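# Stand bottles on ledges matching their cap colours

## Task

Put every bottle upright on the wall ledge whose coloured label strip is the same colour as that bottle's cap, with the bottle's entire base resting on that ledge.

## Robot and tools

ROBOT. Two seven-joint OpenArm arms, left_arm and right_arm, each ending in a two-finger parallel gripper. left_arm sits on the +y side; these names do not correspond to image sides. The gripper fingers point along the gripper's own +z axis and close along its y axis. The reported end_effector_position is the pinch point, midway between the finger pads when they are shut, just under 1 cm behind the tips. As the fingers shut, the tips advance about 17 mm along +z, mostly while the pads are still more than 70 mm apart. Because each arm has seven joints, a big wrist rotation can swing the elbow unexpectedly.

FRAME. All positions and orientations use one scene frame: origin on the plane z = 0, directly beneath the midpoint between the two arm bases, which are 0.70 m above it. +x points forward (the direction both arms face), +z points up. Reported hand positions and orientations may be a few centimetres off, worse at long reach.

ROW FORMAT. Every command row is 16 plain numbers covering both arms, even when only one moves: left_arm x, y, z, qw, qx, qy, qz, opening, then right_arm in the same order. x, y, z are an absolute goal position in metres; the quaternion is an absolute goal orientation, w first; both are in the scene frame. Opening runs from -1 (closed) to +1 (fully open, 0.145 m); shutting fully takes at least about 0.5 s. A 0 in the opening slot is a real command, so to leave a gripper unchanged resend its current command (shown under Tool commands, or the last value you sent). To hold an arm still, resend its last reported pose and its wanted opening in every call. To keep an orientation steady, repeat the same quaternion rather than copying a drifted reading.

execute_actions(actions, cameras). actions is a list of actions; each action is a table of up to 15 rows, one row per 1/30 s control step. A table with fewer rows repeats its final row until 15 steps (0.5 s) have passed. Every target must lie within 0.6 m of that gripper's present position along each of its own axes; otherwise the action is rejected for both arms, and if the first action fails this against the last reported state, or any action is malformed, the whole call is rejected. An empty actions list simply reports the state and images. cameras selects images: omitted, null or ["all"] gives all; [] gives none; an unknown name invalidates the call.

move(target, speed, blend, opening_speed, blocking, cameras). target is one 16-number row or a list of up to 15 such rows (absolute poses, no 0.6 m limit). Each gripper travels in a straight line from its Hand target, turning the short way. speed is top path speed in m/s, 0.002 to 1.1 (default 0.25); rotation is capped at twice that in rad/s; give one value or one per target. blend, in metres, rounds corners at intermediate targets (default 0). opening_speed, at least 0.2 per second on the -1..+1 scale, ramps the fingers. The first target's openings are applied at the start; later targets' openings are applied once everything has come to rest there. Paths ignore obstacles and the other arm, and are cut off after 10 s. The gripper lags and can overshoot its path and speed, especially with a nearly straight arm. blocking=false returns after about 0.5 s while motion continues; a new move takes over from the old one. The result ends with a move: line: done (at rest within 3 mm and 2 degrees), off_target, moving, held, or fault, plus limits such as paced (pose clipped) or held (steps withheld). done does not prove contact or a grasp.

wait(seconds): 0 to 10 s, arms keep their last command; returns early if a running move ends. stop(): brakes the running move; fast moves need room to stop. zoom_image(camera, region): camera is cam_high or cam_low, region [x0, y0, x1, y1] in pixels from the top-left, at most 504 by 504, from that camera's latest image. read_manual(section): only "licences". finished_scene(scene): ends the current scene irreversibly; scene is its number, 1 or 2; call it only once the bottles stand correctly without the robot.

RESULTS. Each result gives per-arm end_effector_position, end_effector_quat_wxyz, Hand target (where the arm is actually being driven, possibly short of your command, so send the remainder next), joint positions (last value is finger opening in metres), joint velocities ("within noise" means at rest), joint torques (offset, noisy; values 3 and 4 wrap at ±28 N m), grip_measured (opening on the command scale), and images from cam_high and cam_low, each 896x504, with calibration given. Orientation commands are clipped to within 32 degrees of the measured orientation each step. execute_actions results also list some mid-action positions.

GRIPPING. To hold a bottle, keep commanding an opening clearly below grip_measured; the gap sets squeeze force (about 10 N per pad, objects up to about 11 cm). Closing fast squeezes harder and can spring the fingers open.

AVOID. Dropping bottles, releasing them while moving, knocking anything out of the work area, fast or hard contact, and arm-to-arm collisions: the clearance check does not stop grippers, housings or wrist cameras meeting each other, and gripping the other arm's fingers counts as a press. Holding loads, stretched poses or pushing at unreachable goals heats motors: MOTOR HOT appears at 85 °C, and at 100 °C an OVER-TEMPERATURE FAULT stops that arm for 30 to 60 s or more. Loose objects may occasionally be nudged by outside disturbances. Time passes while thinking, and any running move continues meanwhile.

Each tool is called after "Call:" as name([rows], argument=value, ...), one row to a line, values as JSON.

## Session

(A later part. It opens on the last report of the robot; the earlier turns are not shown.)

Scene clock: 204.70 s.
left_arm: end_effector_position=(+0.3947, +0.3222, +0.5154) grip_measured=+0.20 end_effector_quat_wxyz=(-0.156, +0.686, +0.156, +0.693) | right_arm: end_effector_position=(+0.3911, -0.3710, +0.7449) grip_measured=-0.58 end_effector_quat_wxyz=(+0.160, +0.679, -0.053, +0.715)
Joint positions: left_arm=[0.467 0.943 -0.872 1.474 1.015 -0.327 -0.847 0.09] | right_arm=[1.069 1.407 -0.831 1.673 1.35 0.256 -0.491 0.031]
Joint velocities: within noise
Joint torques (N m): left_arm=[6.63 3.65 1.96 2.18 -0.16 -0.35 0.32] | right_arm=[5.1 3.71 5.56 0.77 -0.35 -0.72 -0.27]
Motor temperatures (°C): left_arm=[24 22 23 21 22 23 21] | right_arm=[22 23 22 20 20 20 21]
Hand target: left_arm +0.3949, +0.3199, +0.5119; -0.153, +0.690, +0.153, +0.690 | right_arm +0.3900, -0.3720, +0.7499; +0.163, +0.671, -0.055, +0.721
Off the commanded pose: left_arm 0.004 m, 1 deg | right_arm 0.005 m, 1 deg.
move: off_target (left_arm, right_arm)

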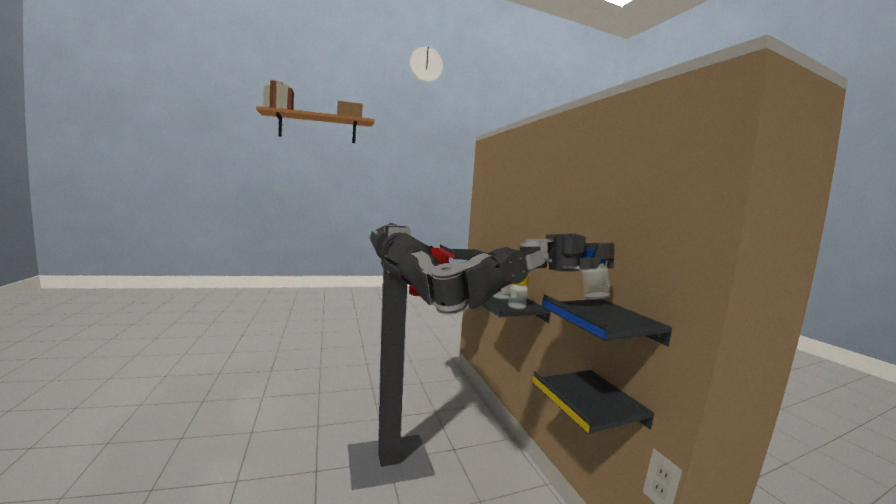

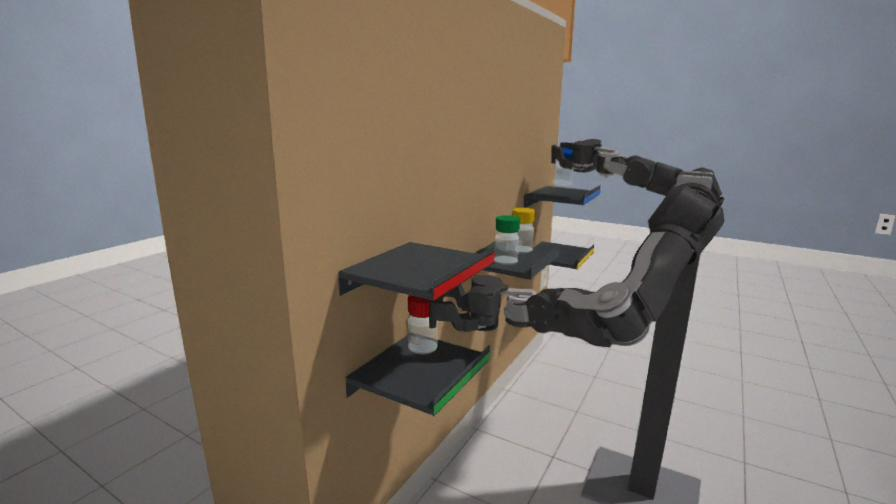

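Call:
move([
  [0.359,0.305,0.512,-0.153,0.69,0.153,0.69,0.2,0.39,-0.372,0.732,0.163,0.671,-0.055,0.721,-0.8],
  [0.35,0.316,0.512,-0.153,0.69,0.153,0.69,0.6,0.39,-0.372,0.727,0.163,0.671,-0.055,0.721,-0.8],
  [0.35,0.318,0.512,-0.153,0.69,0.153,0.69,0.6,0.39,-0.372,0.727,0.163,0.671,-0.055,0.721,0.1],
], speed=[0.1,0.06,0.06], opening_speed=0.8)

Call:
zoom_image(camera="cam_low", region=[390, 120, 640, 370])

Call:
zoom_image(camera="cam_high", region=[430, 190, 680, 360])

Scene clock: 245.70 s.
left_arm: end_effector_position=(+0.3501, +0.3175, +0.5125) grip_measured=+0.60 end_effector_quat_wxyz=(-0.154, +0.690, +0.154, +0.691) | right_arm: end_effector_position=(+0.3903, -0.3715, +0.7258) grip_measured=+0.10 end_effector_quat_wxyz=(+0.162, +0.673, -0.054, +0.720)
Joint positions: left_arm=[0.298 1.08 -0.864 1.69 0.994 -0.407 -0.964 0.119] | right_arm=[0.972 1.422 -0.831 1.686 1.335 0.148 -0.509 0.083]
Joint velocities: within noise
Joint torques (N m): left_arm=[5.18 5.55 2.61 2.39 -0.21 -0.48 0.23] | right_arm=[4.42 4.1 4.85 0.77 -0.22 -0.49 -0.13]
Motor temperatures (°C): left_arm=[25 22 24 21 22 24 21] | right_arm=[23 23 24 20 20 21 21]
Hand target: left_arm +0.3500, +0.3181, +0.5120; -0.153, +0.690, +0.153, +0.690 | right_arm +0.3900, -0.3720, +0.7269; +0.163, +0.671, -0.055, +0.721
Off the commanded pose: left_arm 0.001 m, 0 deg | right_arm 0.001 m, 0 deg.
move: done

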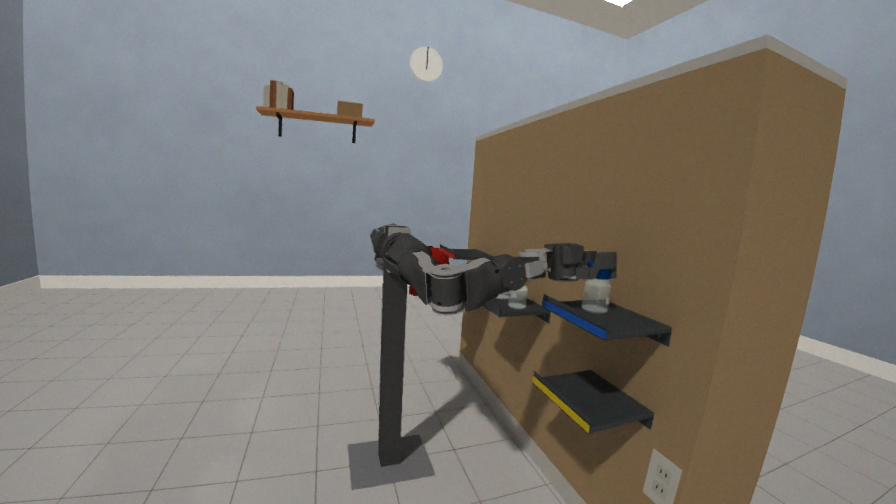

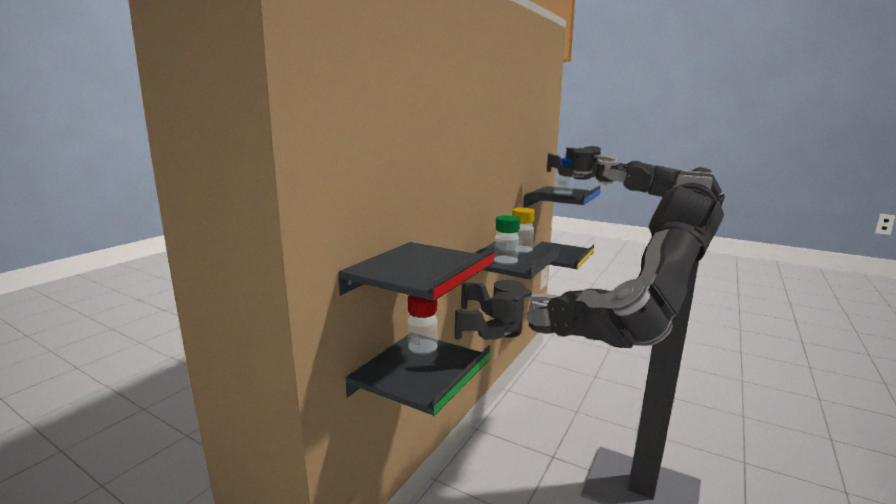

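Scaled by 2.016 from the camera's 896x504 image, which has a finer 1280x720 frame.

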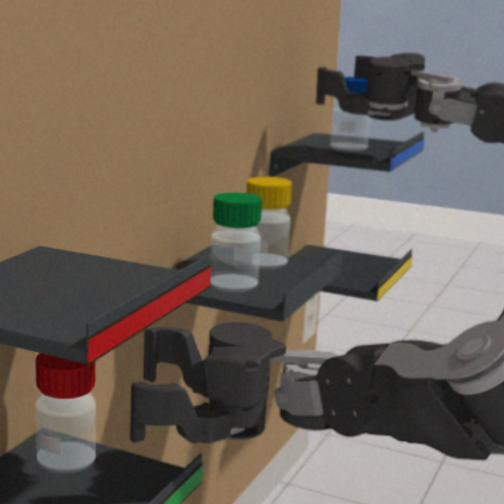

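Scaled by 2.016 from the camera's 896x504 image, which has a finer 1280x720 frame.

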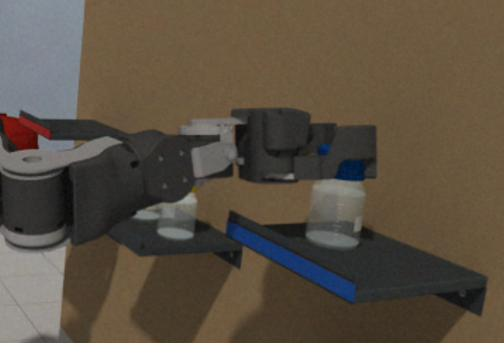

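Call:
move([
  [0.405,0.342,0.512,-0.153,0.69,0.153,0.69,0.6,0.285,-0.339,0.718,0.163,0.671,-0.055,0.721,0.1],
], speed=0.12)

Call:
zoom_image(camera="cam_low", region=[390, 240, 550, 370])

Call:
zoom_image(camera="cam_high", region=[430, 190, 680, 360])

Scene clock: 264.33 s.
left_arm: end_effector_position=(+0.4048, +0.3437, +0.5154) grip_measured=+0.60 end_effector_quat_wxyz=(-0.155, +0.686, +0.155, +0.693) | right_arm: end_effector_position=(+0.2851, -0.3382, +0.7195) grip_measured=+0.10 end_effector_quat_wxyz=(+0.164, +0.670, -0.052, +0.722)
Joint positions: left_arm=[0.502 0.95 -0.864 1.37 1.065 -0.342 -0.735 0.119] | right_arm=[0.896 1.994 -1.03 2.248 1.542 -0.222 -0.657 0.083]
Joint velocities: within noise
Joint torques (N m): left_arm=[6.92 3.94 2.15 1.95 -0.14 -0.41 0.23] | right_arm=[1.17 3.39 2.73 -0.4 -0.15 -0.5 -0.17]
Motor temperatures (°C): left_arm=[25 23 24 21 22 24 21] | right_arm=[23 23 24 19 20 21 21]
Hand target: left_arm +0.4050, +0.3420, +0.5122; -0.153, +0.690, +0.153, +0.691 | right_arm +0.2850, -0.3390, +0.7180; +0.163, +0.671, -0.055, +0.721
Off the commanded pose: left_arm 0.004 m, 1 deg | right_arm 0.002 m, 0 deg.
move: off_target (left_arm)

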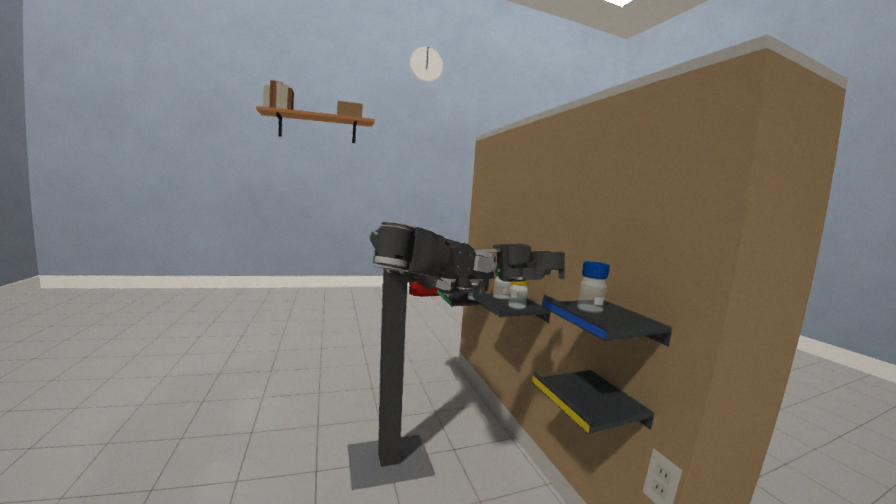

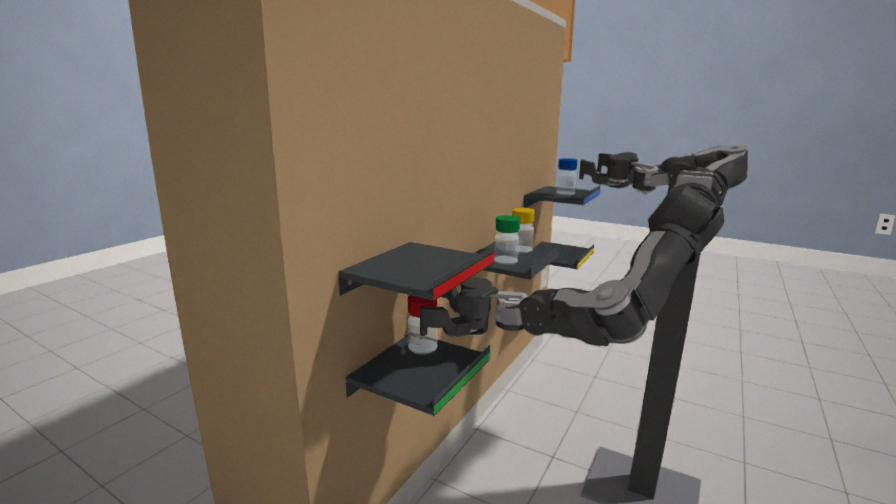

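Scaled by 3.150 from the camera's 896x504 image, which has a finer 1280x720 frame.

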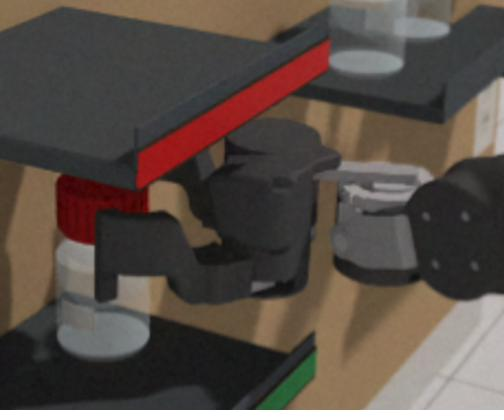

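Scaled by 2.016 from the camera's 896x504 image, which has a finer 1280x720 frame.

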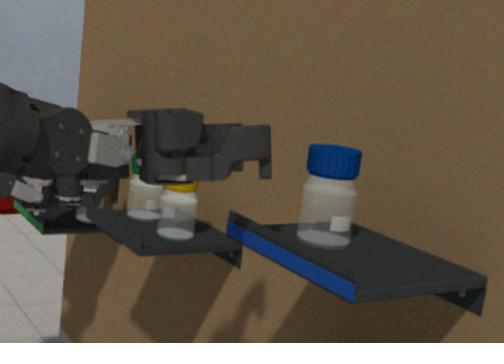

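Call:
move([
  [0.405,0.342,0.519,-0.153,0.69,0.153,0.69,0.6,0.285,-0.339,0.718,0.163,0.671,-0.055,0.721,0.1],
  [0.405,0.342,0.519,-0.153,0.69,0.153,0.69,-0.65,0.27,-0.3,0.69,0.153,0.69,-0.153,0.69,0.3],
], speed=0.1, opening_speed=1)

Call:
zoom_image(camera="cam_low", region=[390, 240, 550, 370])

Scene clock: 279.93 s.
left_arm: end_effector_position=(+0.4051, +0.3422, +0.5200) grip_measured=-0.28 end_effector_quat_wxyz=(-0.153, +0.689, +0.154, +0.691) | right_arm: end_effector_position=(+0.2739, -0.3019, +0.6914) grip_measured=+0.30 end_effector_quat_wxyz=(+0.143, +0.688, -0.140, +0.698)
Joint positions: left_arm=[0.51 0.963 -0.864 1.394 1.077 -0.321 -0.741 0.054] | right_arm=[1.022 1.818 -1.142 2.44 1.559 -0.171 -1.056 0.098]
Joint velocities: within noise
Joint torques (N m): left_arm=[6.98 4.87 2.58 2.52 -0.22 -0.48 0.14] | right_arm=[1.38 3.2 2.3 0.34 -0.39 -0.32 0.03]
Motor temperatures (°C): left_arm=[26 23 24 21 22 24 21] | right_arm=[22 23 23 19 20 20 21]
Hand target: left_arm +0.4050, +0.3420, +0.5190; -0.153, +0.690, +0.153, +0.690 | right_arm +0.2736, -0.3020, +0.6899; +0.142, +0.689, -0.141, +0.696
Off the commanded pose: left_arm 0.001 m, 0 deg | right_arm 0.005 m, 2 deg.
joint sent to its limit (right arm) — joint 4 (elbow), upper limit, where the elbow is as bent as it goes; joint 5 (forearm roll), upper limit. The joint targets are off in position, not in orientation.
move: off_target (right_arm); target 2's new opening was sent with right_arm's hand 0.005 m and 2 deg from that target

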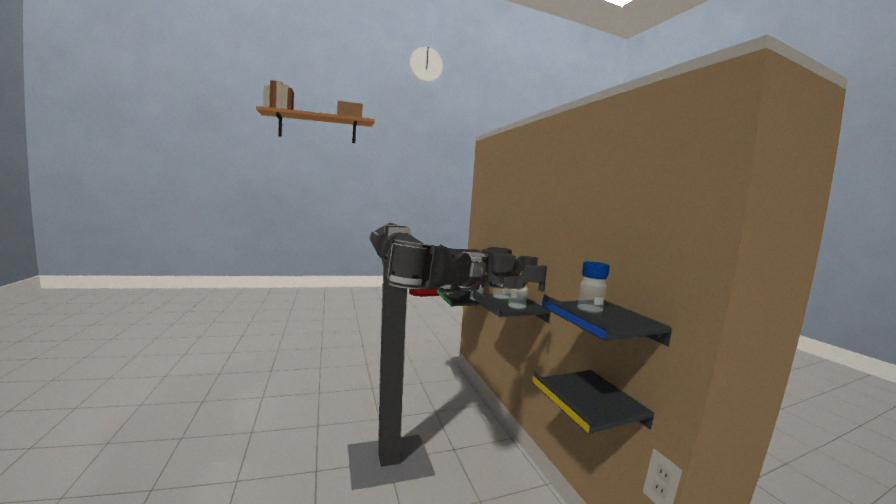

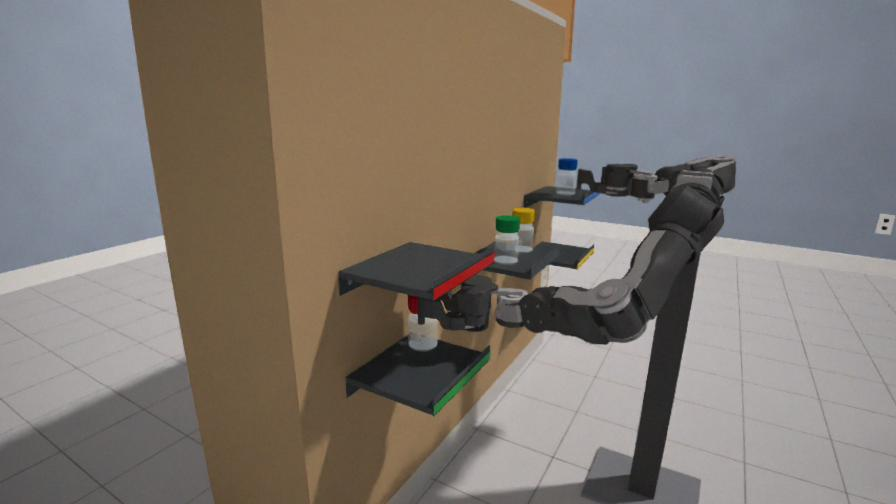

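Scaled by 3.150 from the camera's 896x504 image, which has a finer 1280x720 frame.

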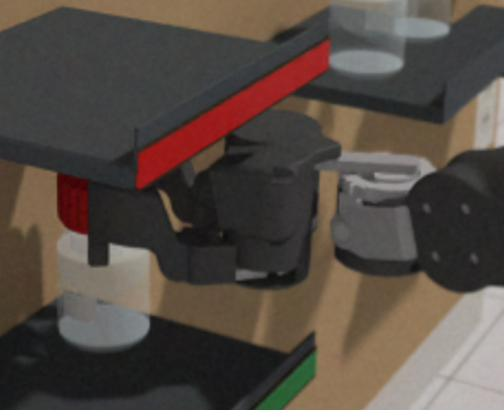

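Call:
move([
  [0.405,0.342,0.556,-0.153,0.69,0.153,0.69,-0.75,0.2736,-0.302,0.69,0.142,0.689,-0.141,0.696,0.3],
], speed=0.08)

Call:
zoom_image(camera="cam_low", region=[390, 240, 550, 370])

Scene clock: 300.20 s.
left_arm: end_effector_position=(+0.4052, +0.3411, +0.5540) grip_measured=-0.28 end_effector_quat_wxyz=(-0.151, +0.693, +0.152, +0.688) | right_arm: end_effector_position=(+0.2739, -0.3020, +0.6913) grip_measured=+0.30 end_effector_quat_wxyz=(+0.143, +0.688, -0.140, +0.698)
Joint positions: left_arm=[0.557 1.044 -0.844 1.516 1.135 -0.216 -0.774 0.054] | right_arm=[1.024 1.818 -1.144 2.44 1.559 -0.171 -1.056 0.098]
Joint velocities: within noise
Joint torques (N m): left_arm=[7.29 5.18 3.36 2.76 -0.34 -0.61 -0.05] | right_arm=[1.83 2.97 1.98 0.5 -0.38 -0.33 0.03]
Motor temperatures (°C): left_arm=[26 23 24 21 22 24 21] | right_arm=[21 23 23 19 20 20 21]
Hand target: left_arm +0.4050, +0.3420, +0.5559; -0.153, +0.690, +0.153, +0.690 | right_arm +0.2736, -0.3019, +0.6900; +0.142, +0.689, -0.141, +0.696
Off the commanded pose: left_arm 0.002 m, 0 deg | right_arm 0.001 m, 0 deg.
joint sent to its limit (right arm) — joint 5 (forearm roll), upper limit. The joint targets still meet the commanded pose.
move: done

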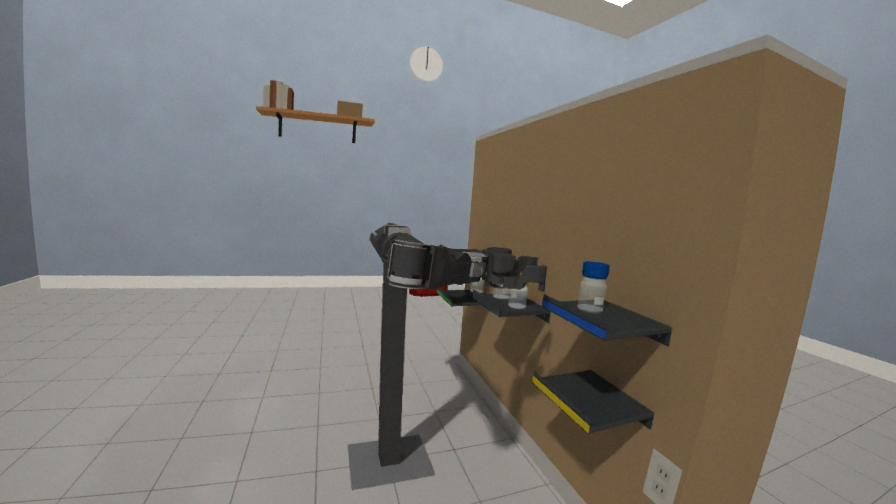

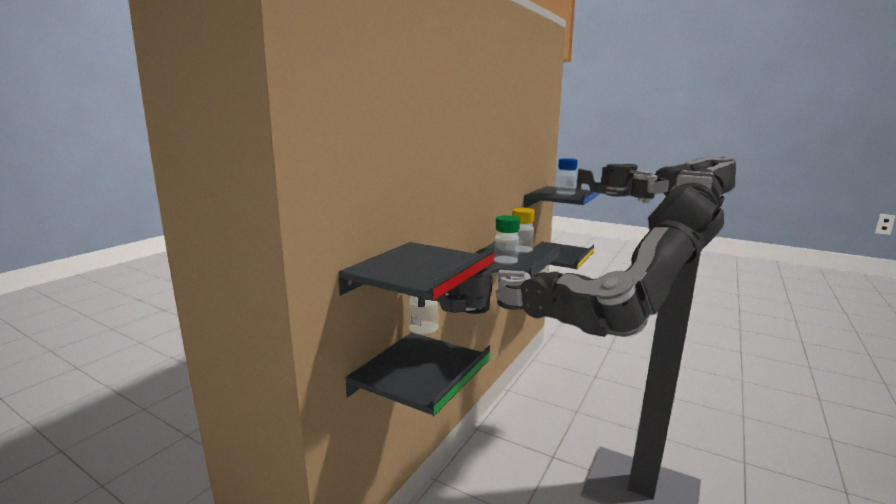

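Scaled by 3.150 from the camera's 896x504 image, which has a finer 1280x720 frame.

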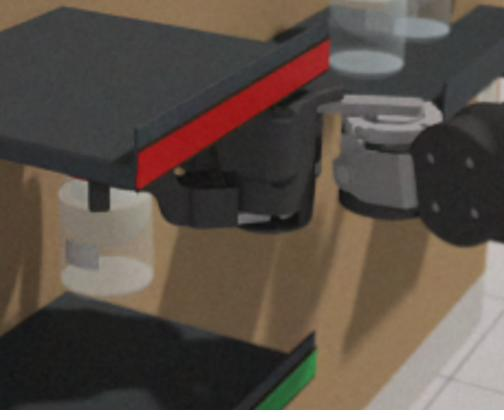

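Call:
move([
  [0.25,0.27,0.556,-0.153,0.69,0.153,0.69,-0.75,0.28,-0.2,0.64,0,0.7071,0,0.7071,0.25],
  [0.27,0.185,0.62,-0.091,0.701,0.091,0.701,-0.75,0.28,-0.092,0.615,-0.061,0.7044,0.061,0.7044,0.25],
  [0.31,0.18,0.79,-0.091,0.701,0.091,0.701,-0.75,0.31,-0.087,0.615,-0.061,0.7044,0.061,0.7044,0.25],
  [0.37,0.34,0.79,-0.153,0.69,0.153,0.69,-0.75,0.385,-0.075,0.615,-0.061,0.7044,0.061,0.7044,0.25],
  [0.385,0.36,0.745,-0.153,0.69,0.153,0.69,-0.75,0.388,-0.074,0.613,-0.061,0.7044,0.061,0.7044,0.25],
], speed=[0.15,0.2,0.2,0.2,0.12], blend=[0.01,0.02,0.02,0,0])

Call:
zoom_image(camera="cam_low", region=[390, 150, 590, 310])

Call:
zoom_image(camera="cam_high", region=[430, 210, 580, 340])

Scene clock: 335.00 s.
left_arm: end_effector_position=(+0.3857, +0.3594, +0.7409) grip_measured=-0.29 end_effector_quat_wxyz=(-0.153, +0.696, +0.153, +0.685) | right_arm: end_effector_position=(+0.3877, -0.0747, +0.6121) grip_measured=+0.25 end_effector_quat_wxyz=(-0.058, +0.706, +0.061, +0.703)
Joint positions: left_arm=[0.788 1.155 -0.329 1.757 1.353 0.546 -0.794 0.054] | right_arm=[1.019 0.728 -1.333 1.937 1.144 0.016 -0.988 0.094]
Joint velocities: within noise
Joint torques (N m): left_arm=[7.45 5 3.54 1.68 -0.39 -0.79 0.22] | right_arm=[5.95 0.54 4.33 1.59 -0.42 -0.36 0.16]
Motor temperatures (°C): left_arm=[26 23 25 21 22 24 21] | right_arm=[22 23 23 19 20 20 21]
Hand target: left_arm +0.3850, +0.3600, +0.7449; -0.153, +0.690, +0.153, +0.690 | right_arm +0.3880, -0.0740, +0.6130; -0.061, +0.704, +0.061, +0.704
Off the commanded pose: left_arm 0.004 m, 1 deg | right_arm 0.001 m, 0 deg.
move: off_target (left_arm)

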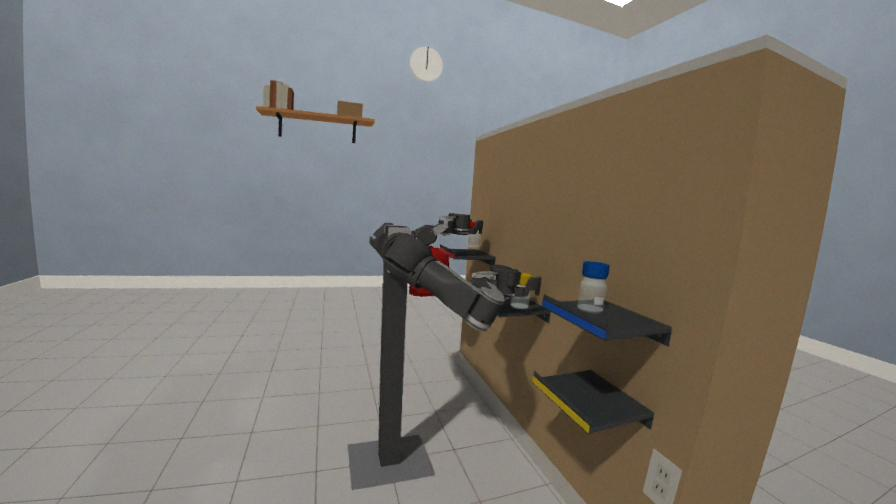

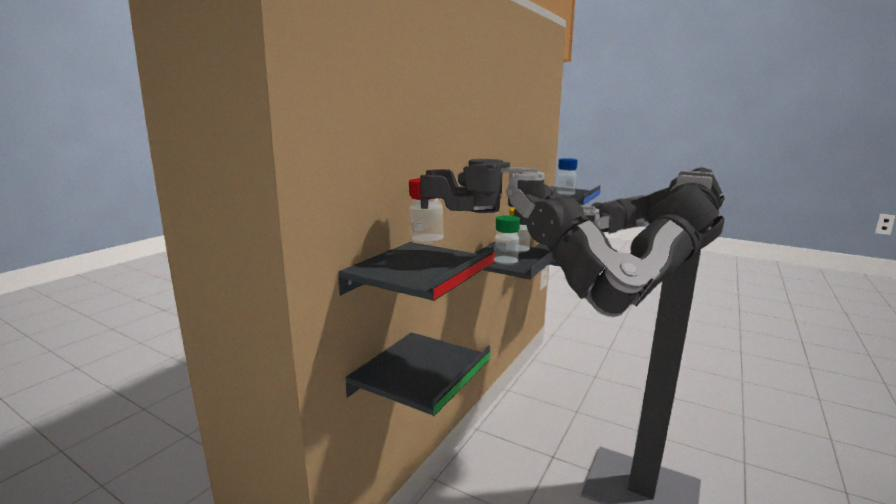

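Scaled by 2.520 from the camera's 896x504 image, which has a finer 1280x720 frame.

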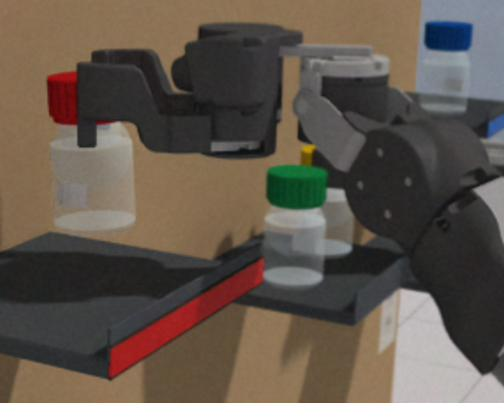

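Scaled by 3.360 from the camera's 896x504 image, which has a finer 1280x720 frame.

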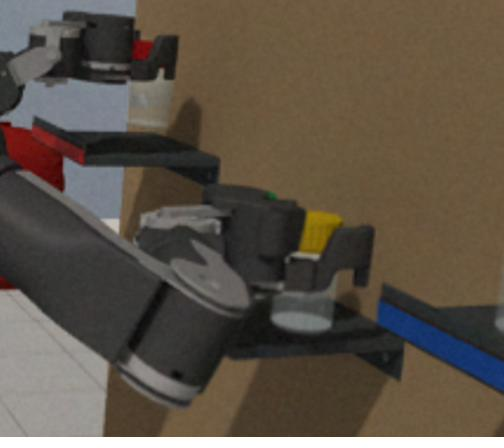

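Call:
move([
  [0.385,0.36,0.726,-0.153,0.69,0.153,0.69,-0.75,0.383,-0.075,0.613,-0.061,0.7044,0.061,0.7044,0.25],
  [0.385,0.36,0.718,-0.153,0.69,0.153,0.69,-0.75,0.383,-0.075,0.613,-0.061,0.7044,0.061,0.7044,0.25],
  [0.385,0.36,0.718,-0.153,0.69,0.153,0.69,0.1,0.383,-0.075,0.613,-0.061,0.7044,0.061,0.7044,-0.65],
], speed=[0.08,0.04,0.04], opening_speed=0.8)

Call:
zoom_image(camera="cam_low", region=[390, 150, 590, 310])

Call:
zoom_image(camera="cam_high", region=[430, 210, 580, 340])

Scene clock: 353.70 s.
left_arm: end_effector_position=(+0.3851, +0.3606, +0.7172) grip_measured=+0.10 end_effector_quat_wxyz=(-0.154, +0.691, +0.155, +0.689) | right_arm: end_effector_position=(+0.3829, -0.0739, +0.6139) grip_measured=-0.28 end_effector_quat_wxyz=(-0.063, +0.704, +0.064, +0.705)
Joint positions: left_arm=[0.656 1.178 -0.315 1.776 1.325 0.421 -0.782 0.083] | right_arm=[1.014 0.739 -1.333 1.962 1.138 0.014 -0.992 0.055]
Joint velocities: within noise
Joint torques (N m): left_arm=[6.42 5.42 3.18 1.99 -0.23 -0.56 0.21] | right_arm=[4.95 0.86 4.12 1.99 -0.39 -0.31 -0.13]
Motor temperatures (°C): left_arm=[27 23 26 21 22 24 21] | right_arm=[23 23 23 19 20 20 21]
Hand target: left_arm +0.3850, +0.3600, +0.7180; -0.153, +0.690, +0.153, +0.690 | right_arm +0.3829, -0.0749, +0.6129; -0.061, +0.705, +0.061, +0.704
Off the commanded pose: left_arm 0.001 m, 0 deg | right_arm 0.001 m, 0 deg.
move: done

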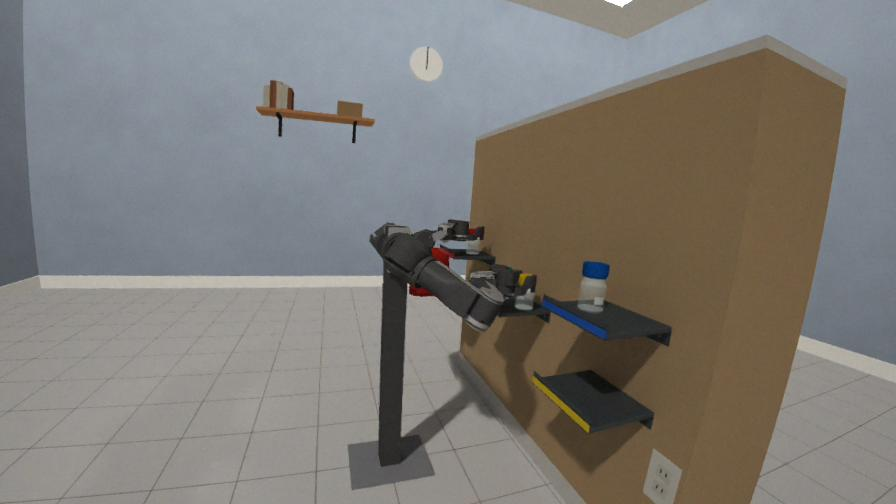

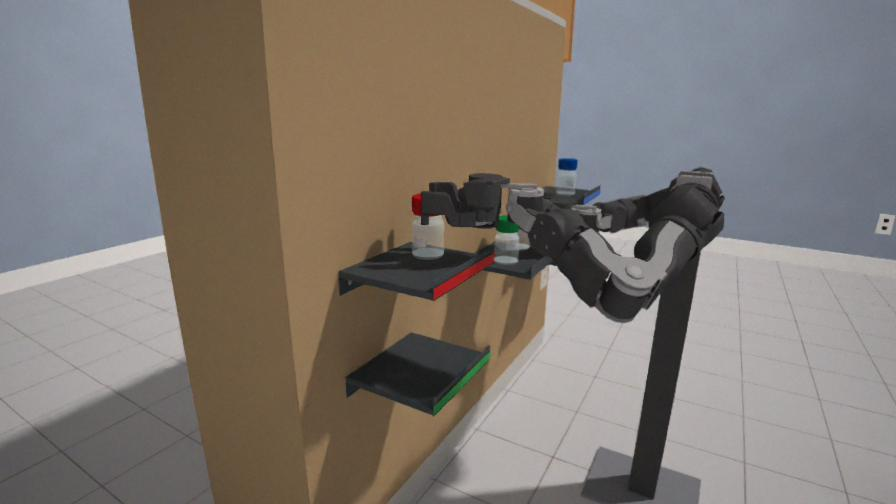

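Scaled by 2.520 from the camera's 896x504 image, which has a finer 1280x720 frame.

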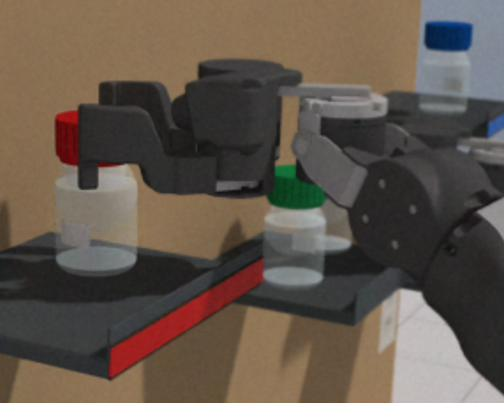

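Scaled by 3.360 from the camera's 896x504 image, which has a finer 1280x720 frame.

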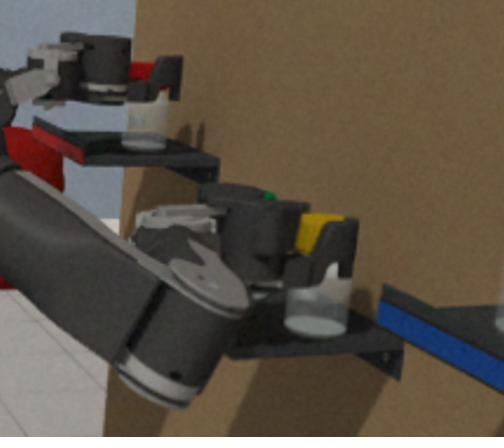

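Call:
move([
  [0.36,0.348,0.719,-0.153,0.69,0.153,0.69,0.3,0.383,-0.075,0.665,-0.061,0.7044,0.061,0.7044,-0.75],
  [0.27,0.306,0.719,-0.153,0.69,0.153,0.69,0.3,0.27,-0.11,0.665,-0.031,0.7065,0.031,0.7065,-0.75],
  [0.285,0.17,0.68,-0.061,0.7044,0.061,0.7044,0.3,0.255,-0.24,0.61,0.061,0.7044,-0.061,0.7044,-0.75],
  [0.275,0.055,0.622,0,0.7071,0,0.7071,0.3,0.252,-0.317,0.555,0.153,0.69,-0.153,0.69,-0.75],
], speed=[0.1,0.2,0.2,0.2])

Call:
zoom_image(camera="cam_low", region=[390, 150, 650, 310])

Call:
zoom_image(camera="cam_high", region=[430, 210, 680, 430])

Scene clock: 371.63 s.
left_arm: end_effector_position=(+0.2749, +0.0546, +0.6232) grip_measured=+0.30 end_effector_quat_wxyz=(+0.003, +0.706, +0.000, +0.709) | right_arm: end_effector_position=(+0.2519, -0.3180, +0.5540) grip_measured=-0.28 end_effector_quat_wxyz=(+0.156, +0.693, -0.152, +0.688)
Joint positions: left_arm=[0.207 0.264 -0.905 2.361 0.416 0.663 -1.153 0.098] | right_arm=[0.61 1.573 -1.547 2.19 0.91 -0.709 -1.31 0.055]
Joint velocities: within noise
Joint torques (N m): left_arm=[3.39 -1.09 0.39 3.56 -0.31 -0.21 -0.01] | right_arm=[2.02 4.36 2.51 2.1 -0.63 -0.26 -0.15]
Motor temperatures (°C): left_arm=[26 24 26 21 22 24 21] | right_arm=[23 23 23 19 21 20 21]
Hand target: left_arm +0.2750, +0.0550, +0.6220; +0.000, +0.707, +0.000, +0.707 | right_arm +0.2520, -0.3171, +0.5550; +0.153, +0.690, -0.153, +0.690
Off the commanded pose: left_arm 0.001 m, 0 deg | right_arm 0.001 m, 1 deg.
move: done; limits=paced

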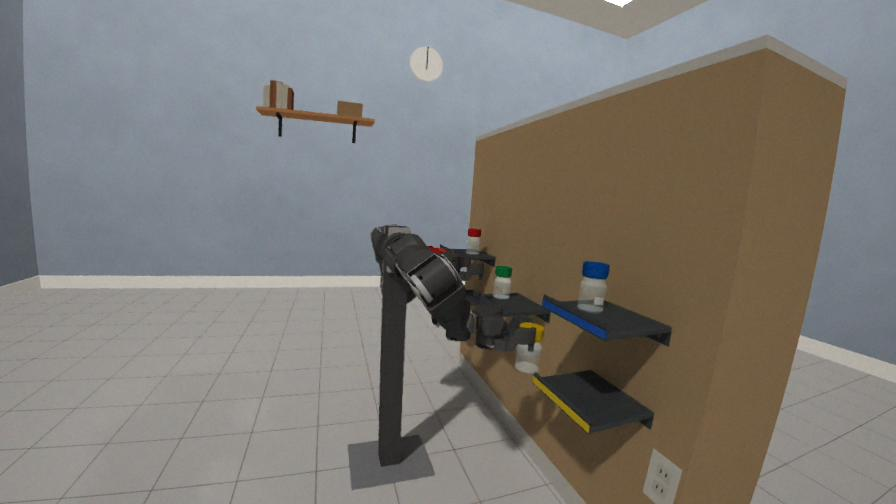

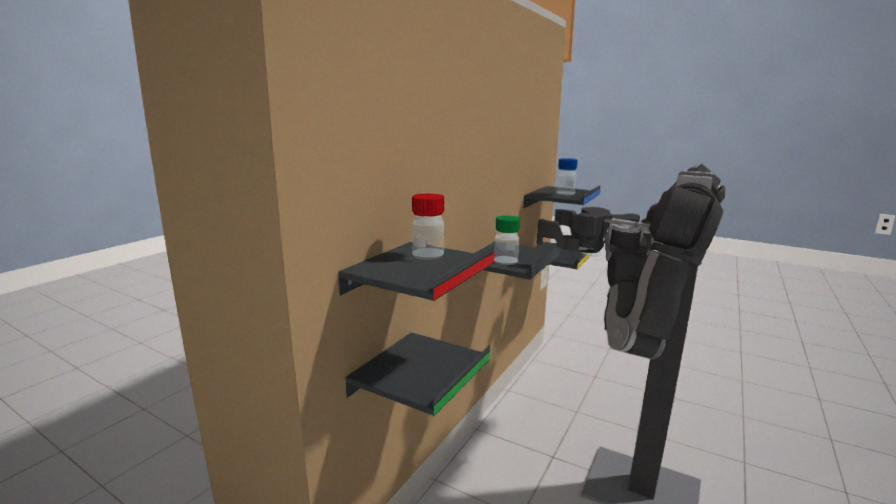

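Scaled by 1.938 from the camera's 896x504 image, which has a finer 1280x720 frame.

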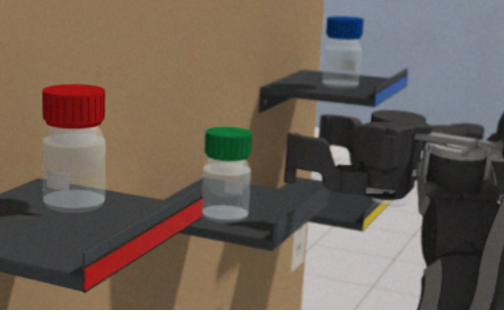

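Scaled by 2.016 from the camera's 896x504 image, which has a finer 1280x720 frame.

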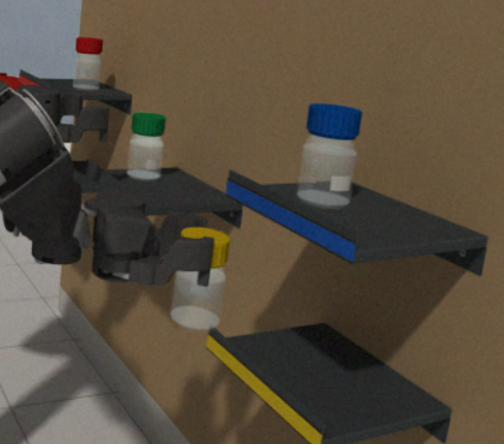

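Call:
move([
  [0.33,0.052,0.615,0,0.7071,0,0.7071,0.3,0.30,-0.339,0.552,0.153,0.69,-0.153,0.69,-0.75],
  [0.366,0.052,0.613,0,0.7071,0,0.7071,0.3,0.315,-0.346,0.552,0.153,0.69,-0.153,0.69,-0.75],
], speed=0.12)

Call:
zoom_image(camera="cam_low", region=[470, 180, 610, 290])

Call:
zoom_image(camera="cam_high", region=[470, 240, 680, 430])

Scene clock: 390.57 s.
left_arm: end_effector_position=(+0.3659, +0.0535, +0.6146) grip_measured=+0.30 end_effector_quat_wxyz=(-0.003, +0.706, +0.002, +0.709) | right_arm: end_effector_position=(+0.3134, -0.3473, +0.5497) grip_measured=-0.28 end_effector_quat_wxyz=(+0.156, +0.693, -0.156, +0.687)
Joint positions: left_arm=[0.465 0.24 -0.762 1.97 0.561 0.523 -0.967 0.098] | right_arm=[0.79 1.449 -1.505 1.904 1.208 -0.621 -1.012 0.055]
Joint velocities: within noise
Joint torques (N m): left_arm=[6.34 -0.91 0.87 3.66 -0.2 -0.5 0.22] | right_arm=[3.86 4.26 4.04 1.32 -0.47 -0.26 0.16]
Motor temperatures (°C): left_arm=[25 23 24 21 22 24 21] | right_arm=[22 23 23 19 21 20 21]
Hand target: left_arm +0.3660, +0.0521, +0.6131; +0.000, +0.707, +0.000, +0.707 | right_arm +0.3150, -0.3460, +0.5520; +0.153, +0.690, -0.153, +0.690
Off the commanded pose: left_arm 0.002 m, 0 deg | right_arm 0.003 m, 1 deg.
move: done

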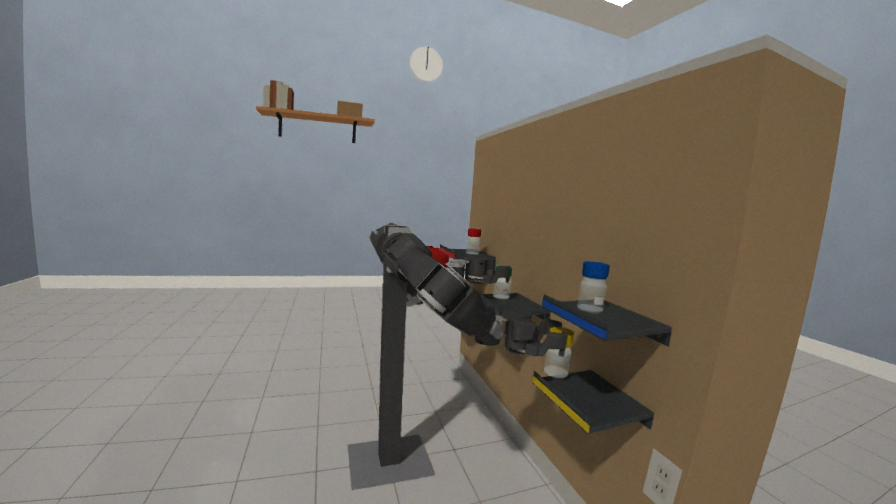

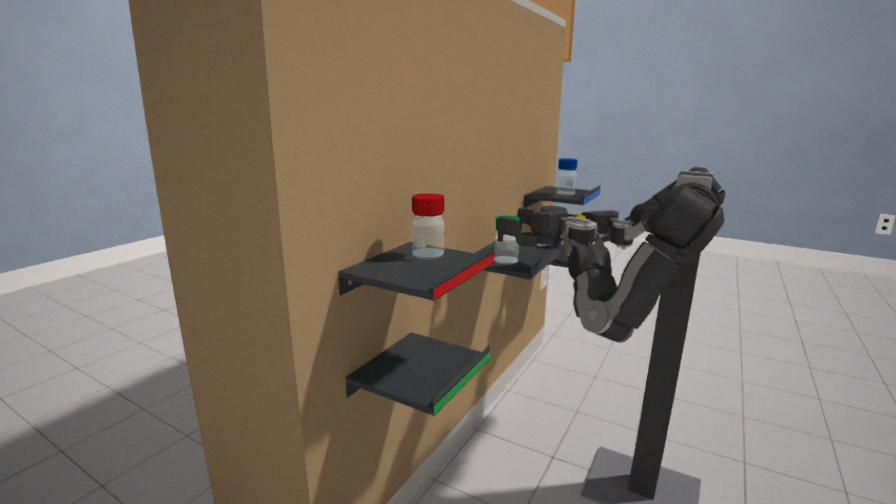

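Scaled by 3.600 from the camera's 896x504 image, which has a finer 1280x720 frame.

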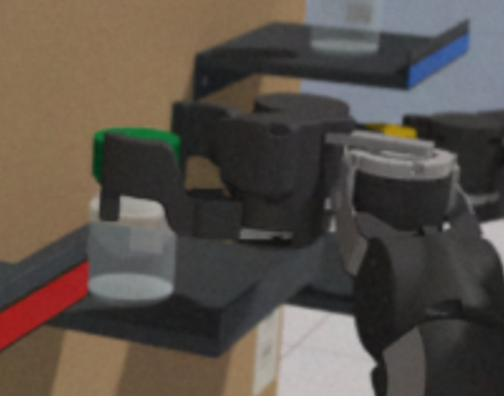

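Scaled by 2.400 from the camera's 896x504 image, which has a finer 1280x720 frame.

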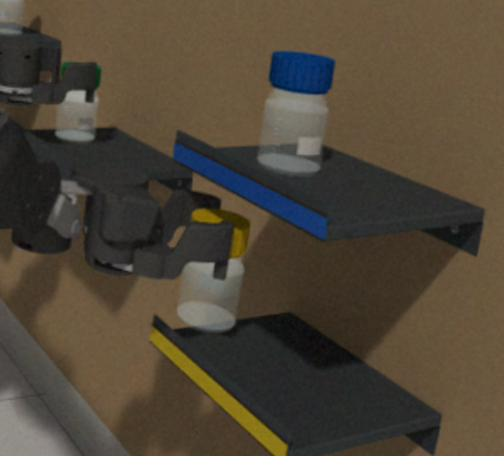

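Call:
move([
  [0.375,0.052,0.613,0,0.7071,0,0.7071,0.3,0.388,-0.382,0.556,0.153,0.69,-0.153,0.69,-0.75],
  [0.375,0.052,0.613,0,0.7071,0,0.7071,-0.65,0.388,-0.382,0.535,0.153,0.69,-0.153,0.69,-0.75],
], speed=[0.12,0.06], opening_speed=1)

Call:
zoom_image(camera="cam_low", region=[470, 180, 610, 290])

Call:
zoom_image(camera="cam_high", region=[470, 240, 680, 430])

Scene clock: 409.10 s.
left_arm: end_effector_position=(+0.3741, +0.0521, +0.6142) grip_measured=-0.27 end_effector_quat_wxyz=(+0.001, +0.706, +0.001, +0.708) | right_arm: end_effector_position=(+0.3870, -0.3832, +0.5322) grip_measured=-0.28 end_effector_quat_wxyz=(+0.156, +0.695, -0.156, +0.685)
Joint positions: left_arm=[0.494 0.24 -0.762 1.931 0.578 0.506 -0.951 0.056] | right_arm=[0.915 1.206 -1.488 1.423 1.411 -0.545 -0.695 0.055]
Joint velocities: within noise
Joint torques (N m): left_arm=[7.13 -0.91 1.31 3.11 -0.25 -0.47 0.14] | right_arm=[5.31 4.1 4.26 0.77 -0.47 -0.66 0.18]
Motor temperatures (°C): left_arm=[26 22 24 22 22 24 21] | right_arm=[22 23 24 19 21 20 21]
Hand target: left_arm +0.3750, +0.0521, +0.6131; +0.000, +0.707, +0.000, +0.707 | right_arm +0.3880, -0.3821, +0.5350; +0.153, +0.690, -0.153, +0.690
Off the commanded pose: left_arm 0.001 m, 0 deg | right_arm 0.003 m, 1 deg.
move: done

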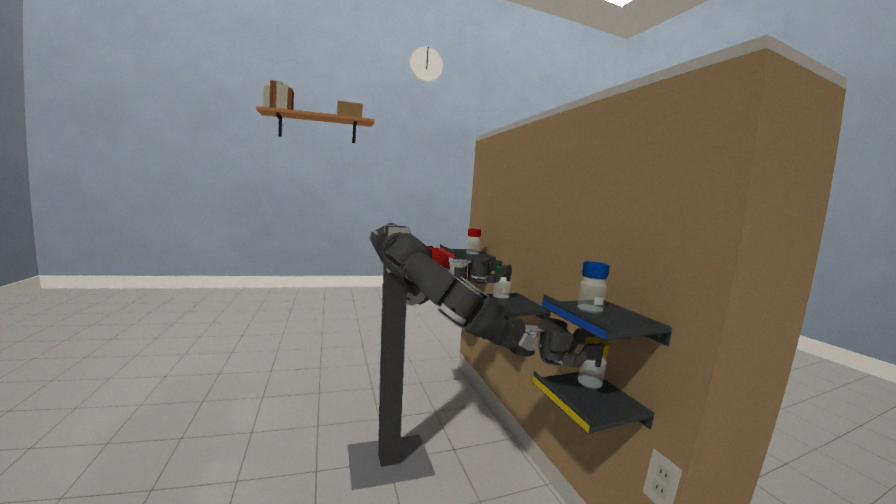

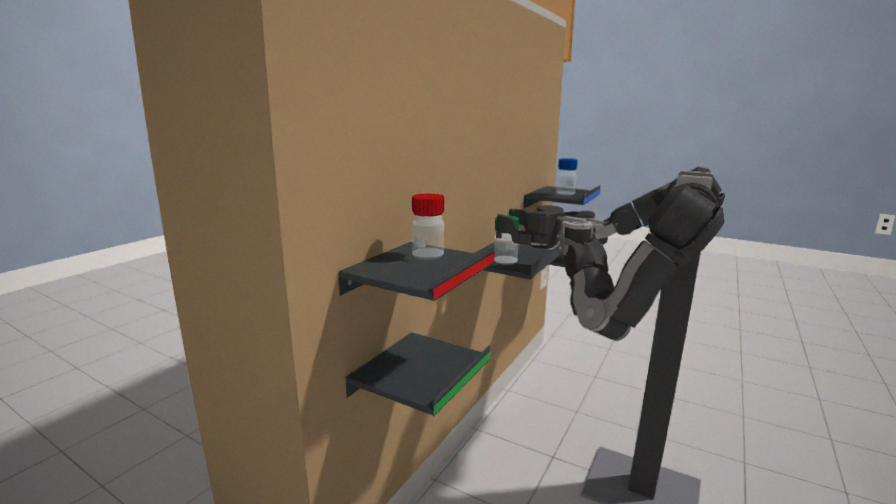

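Scaled by 3.600 from the camera's 896x504 image, which has a finer 1280x720 frame.

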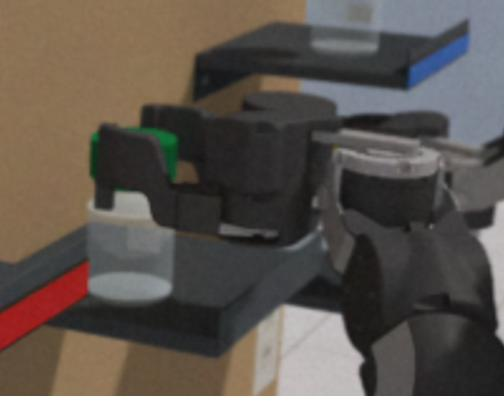

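Scaled by 2.400 from the camera's 896x504 image, which has a finer 1280x720 frame.

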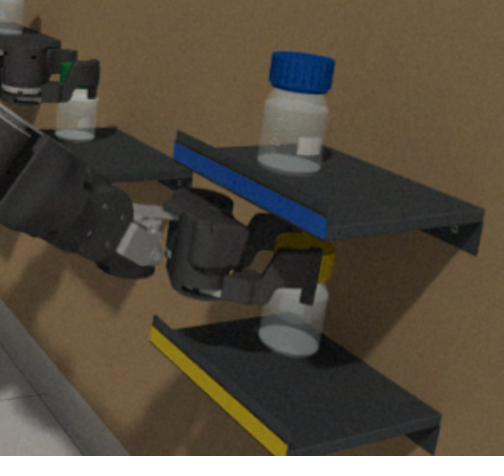

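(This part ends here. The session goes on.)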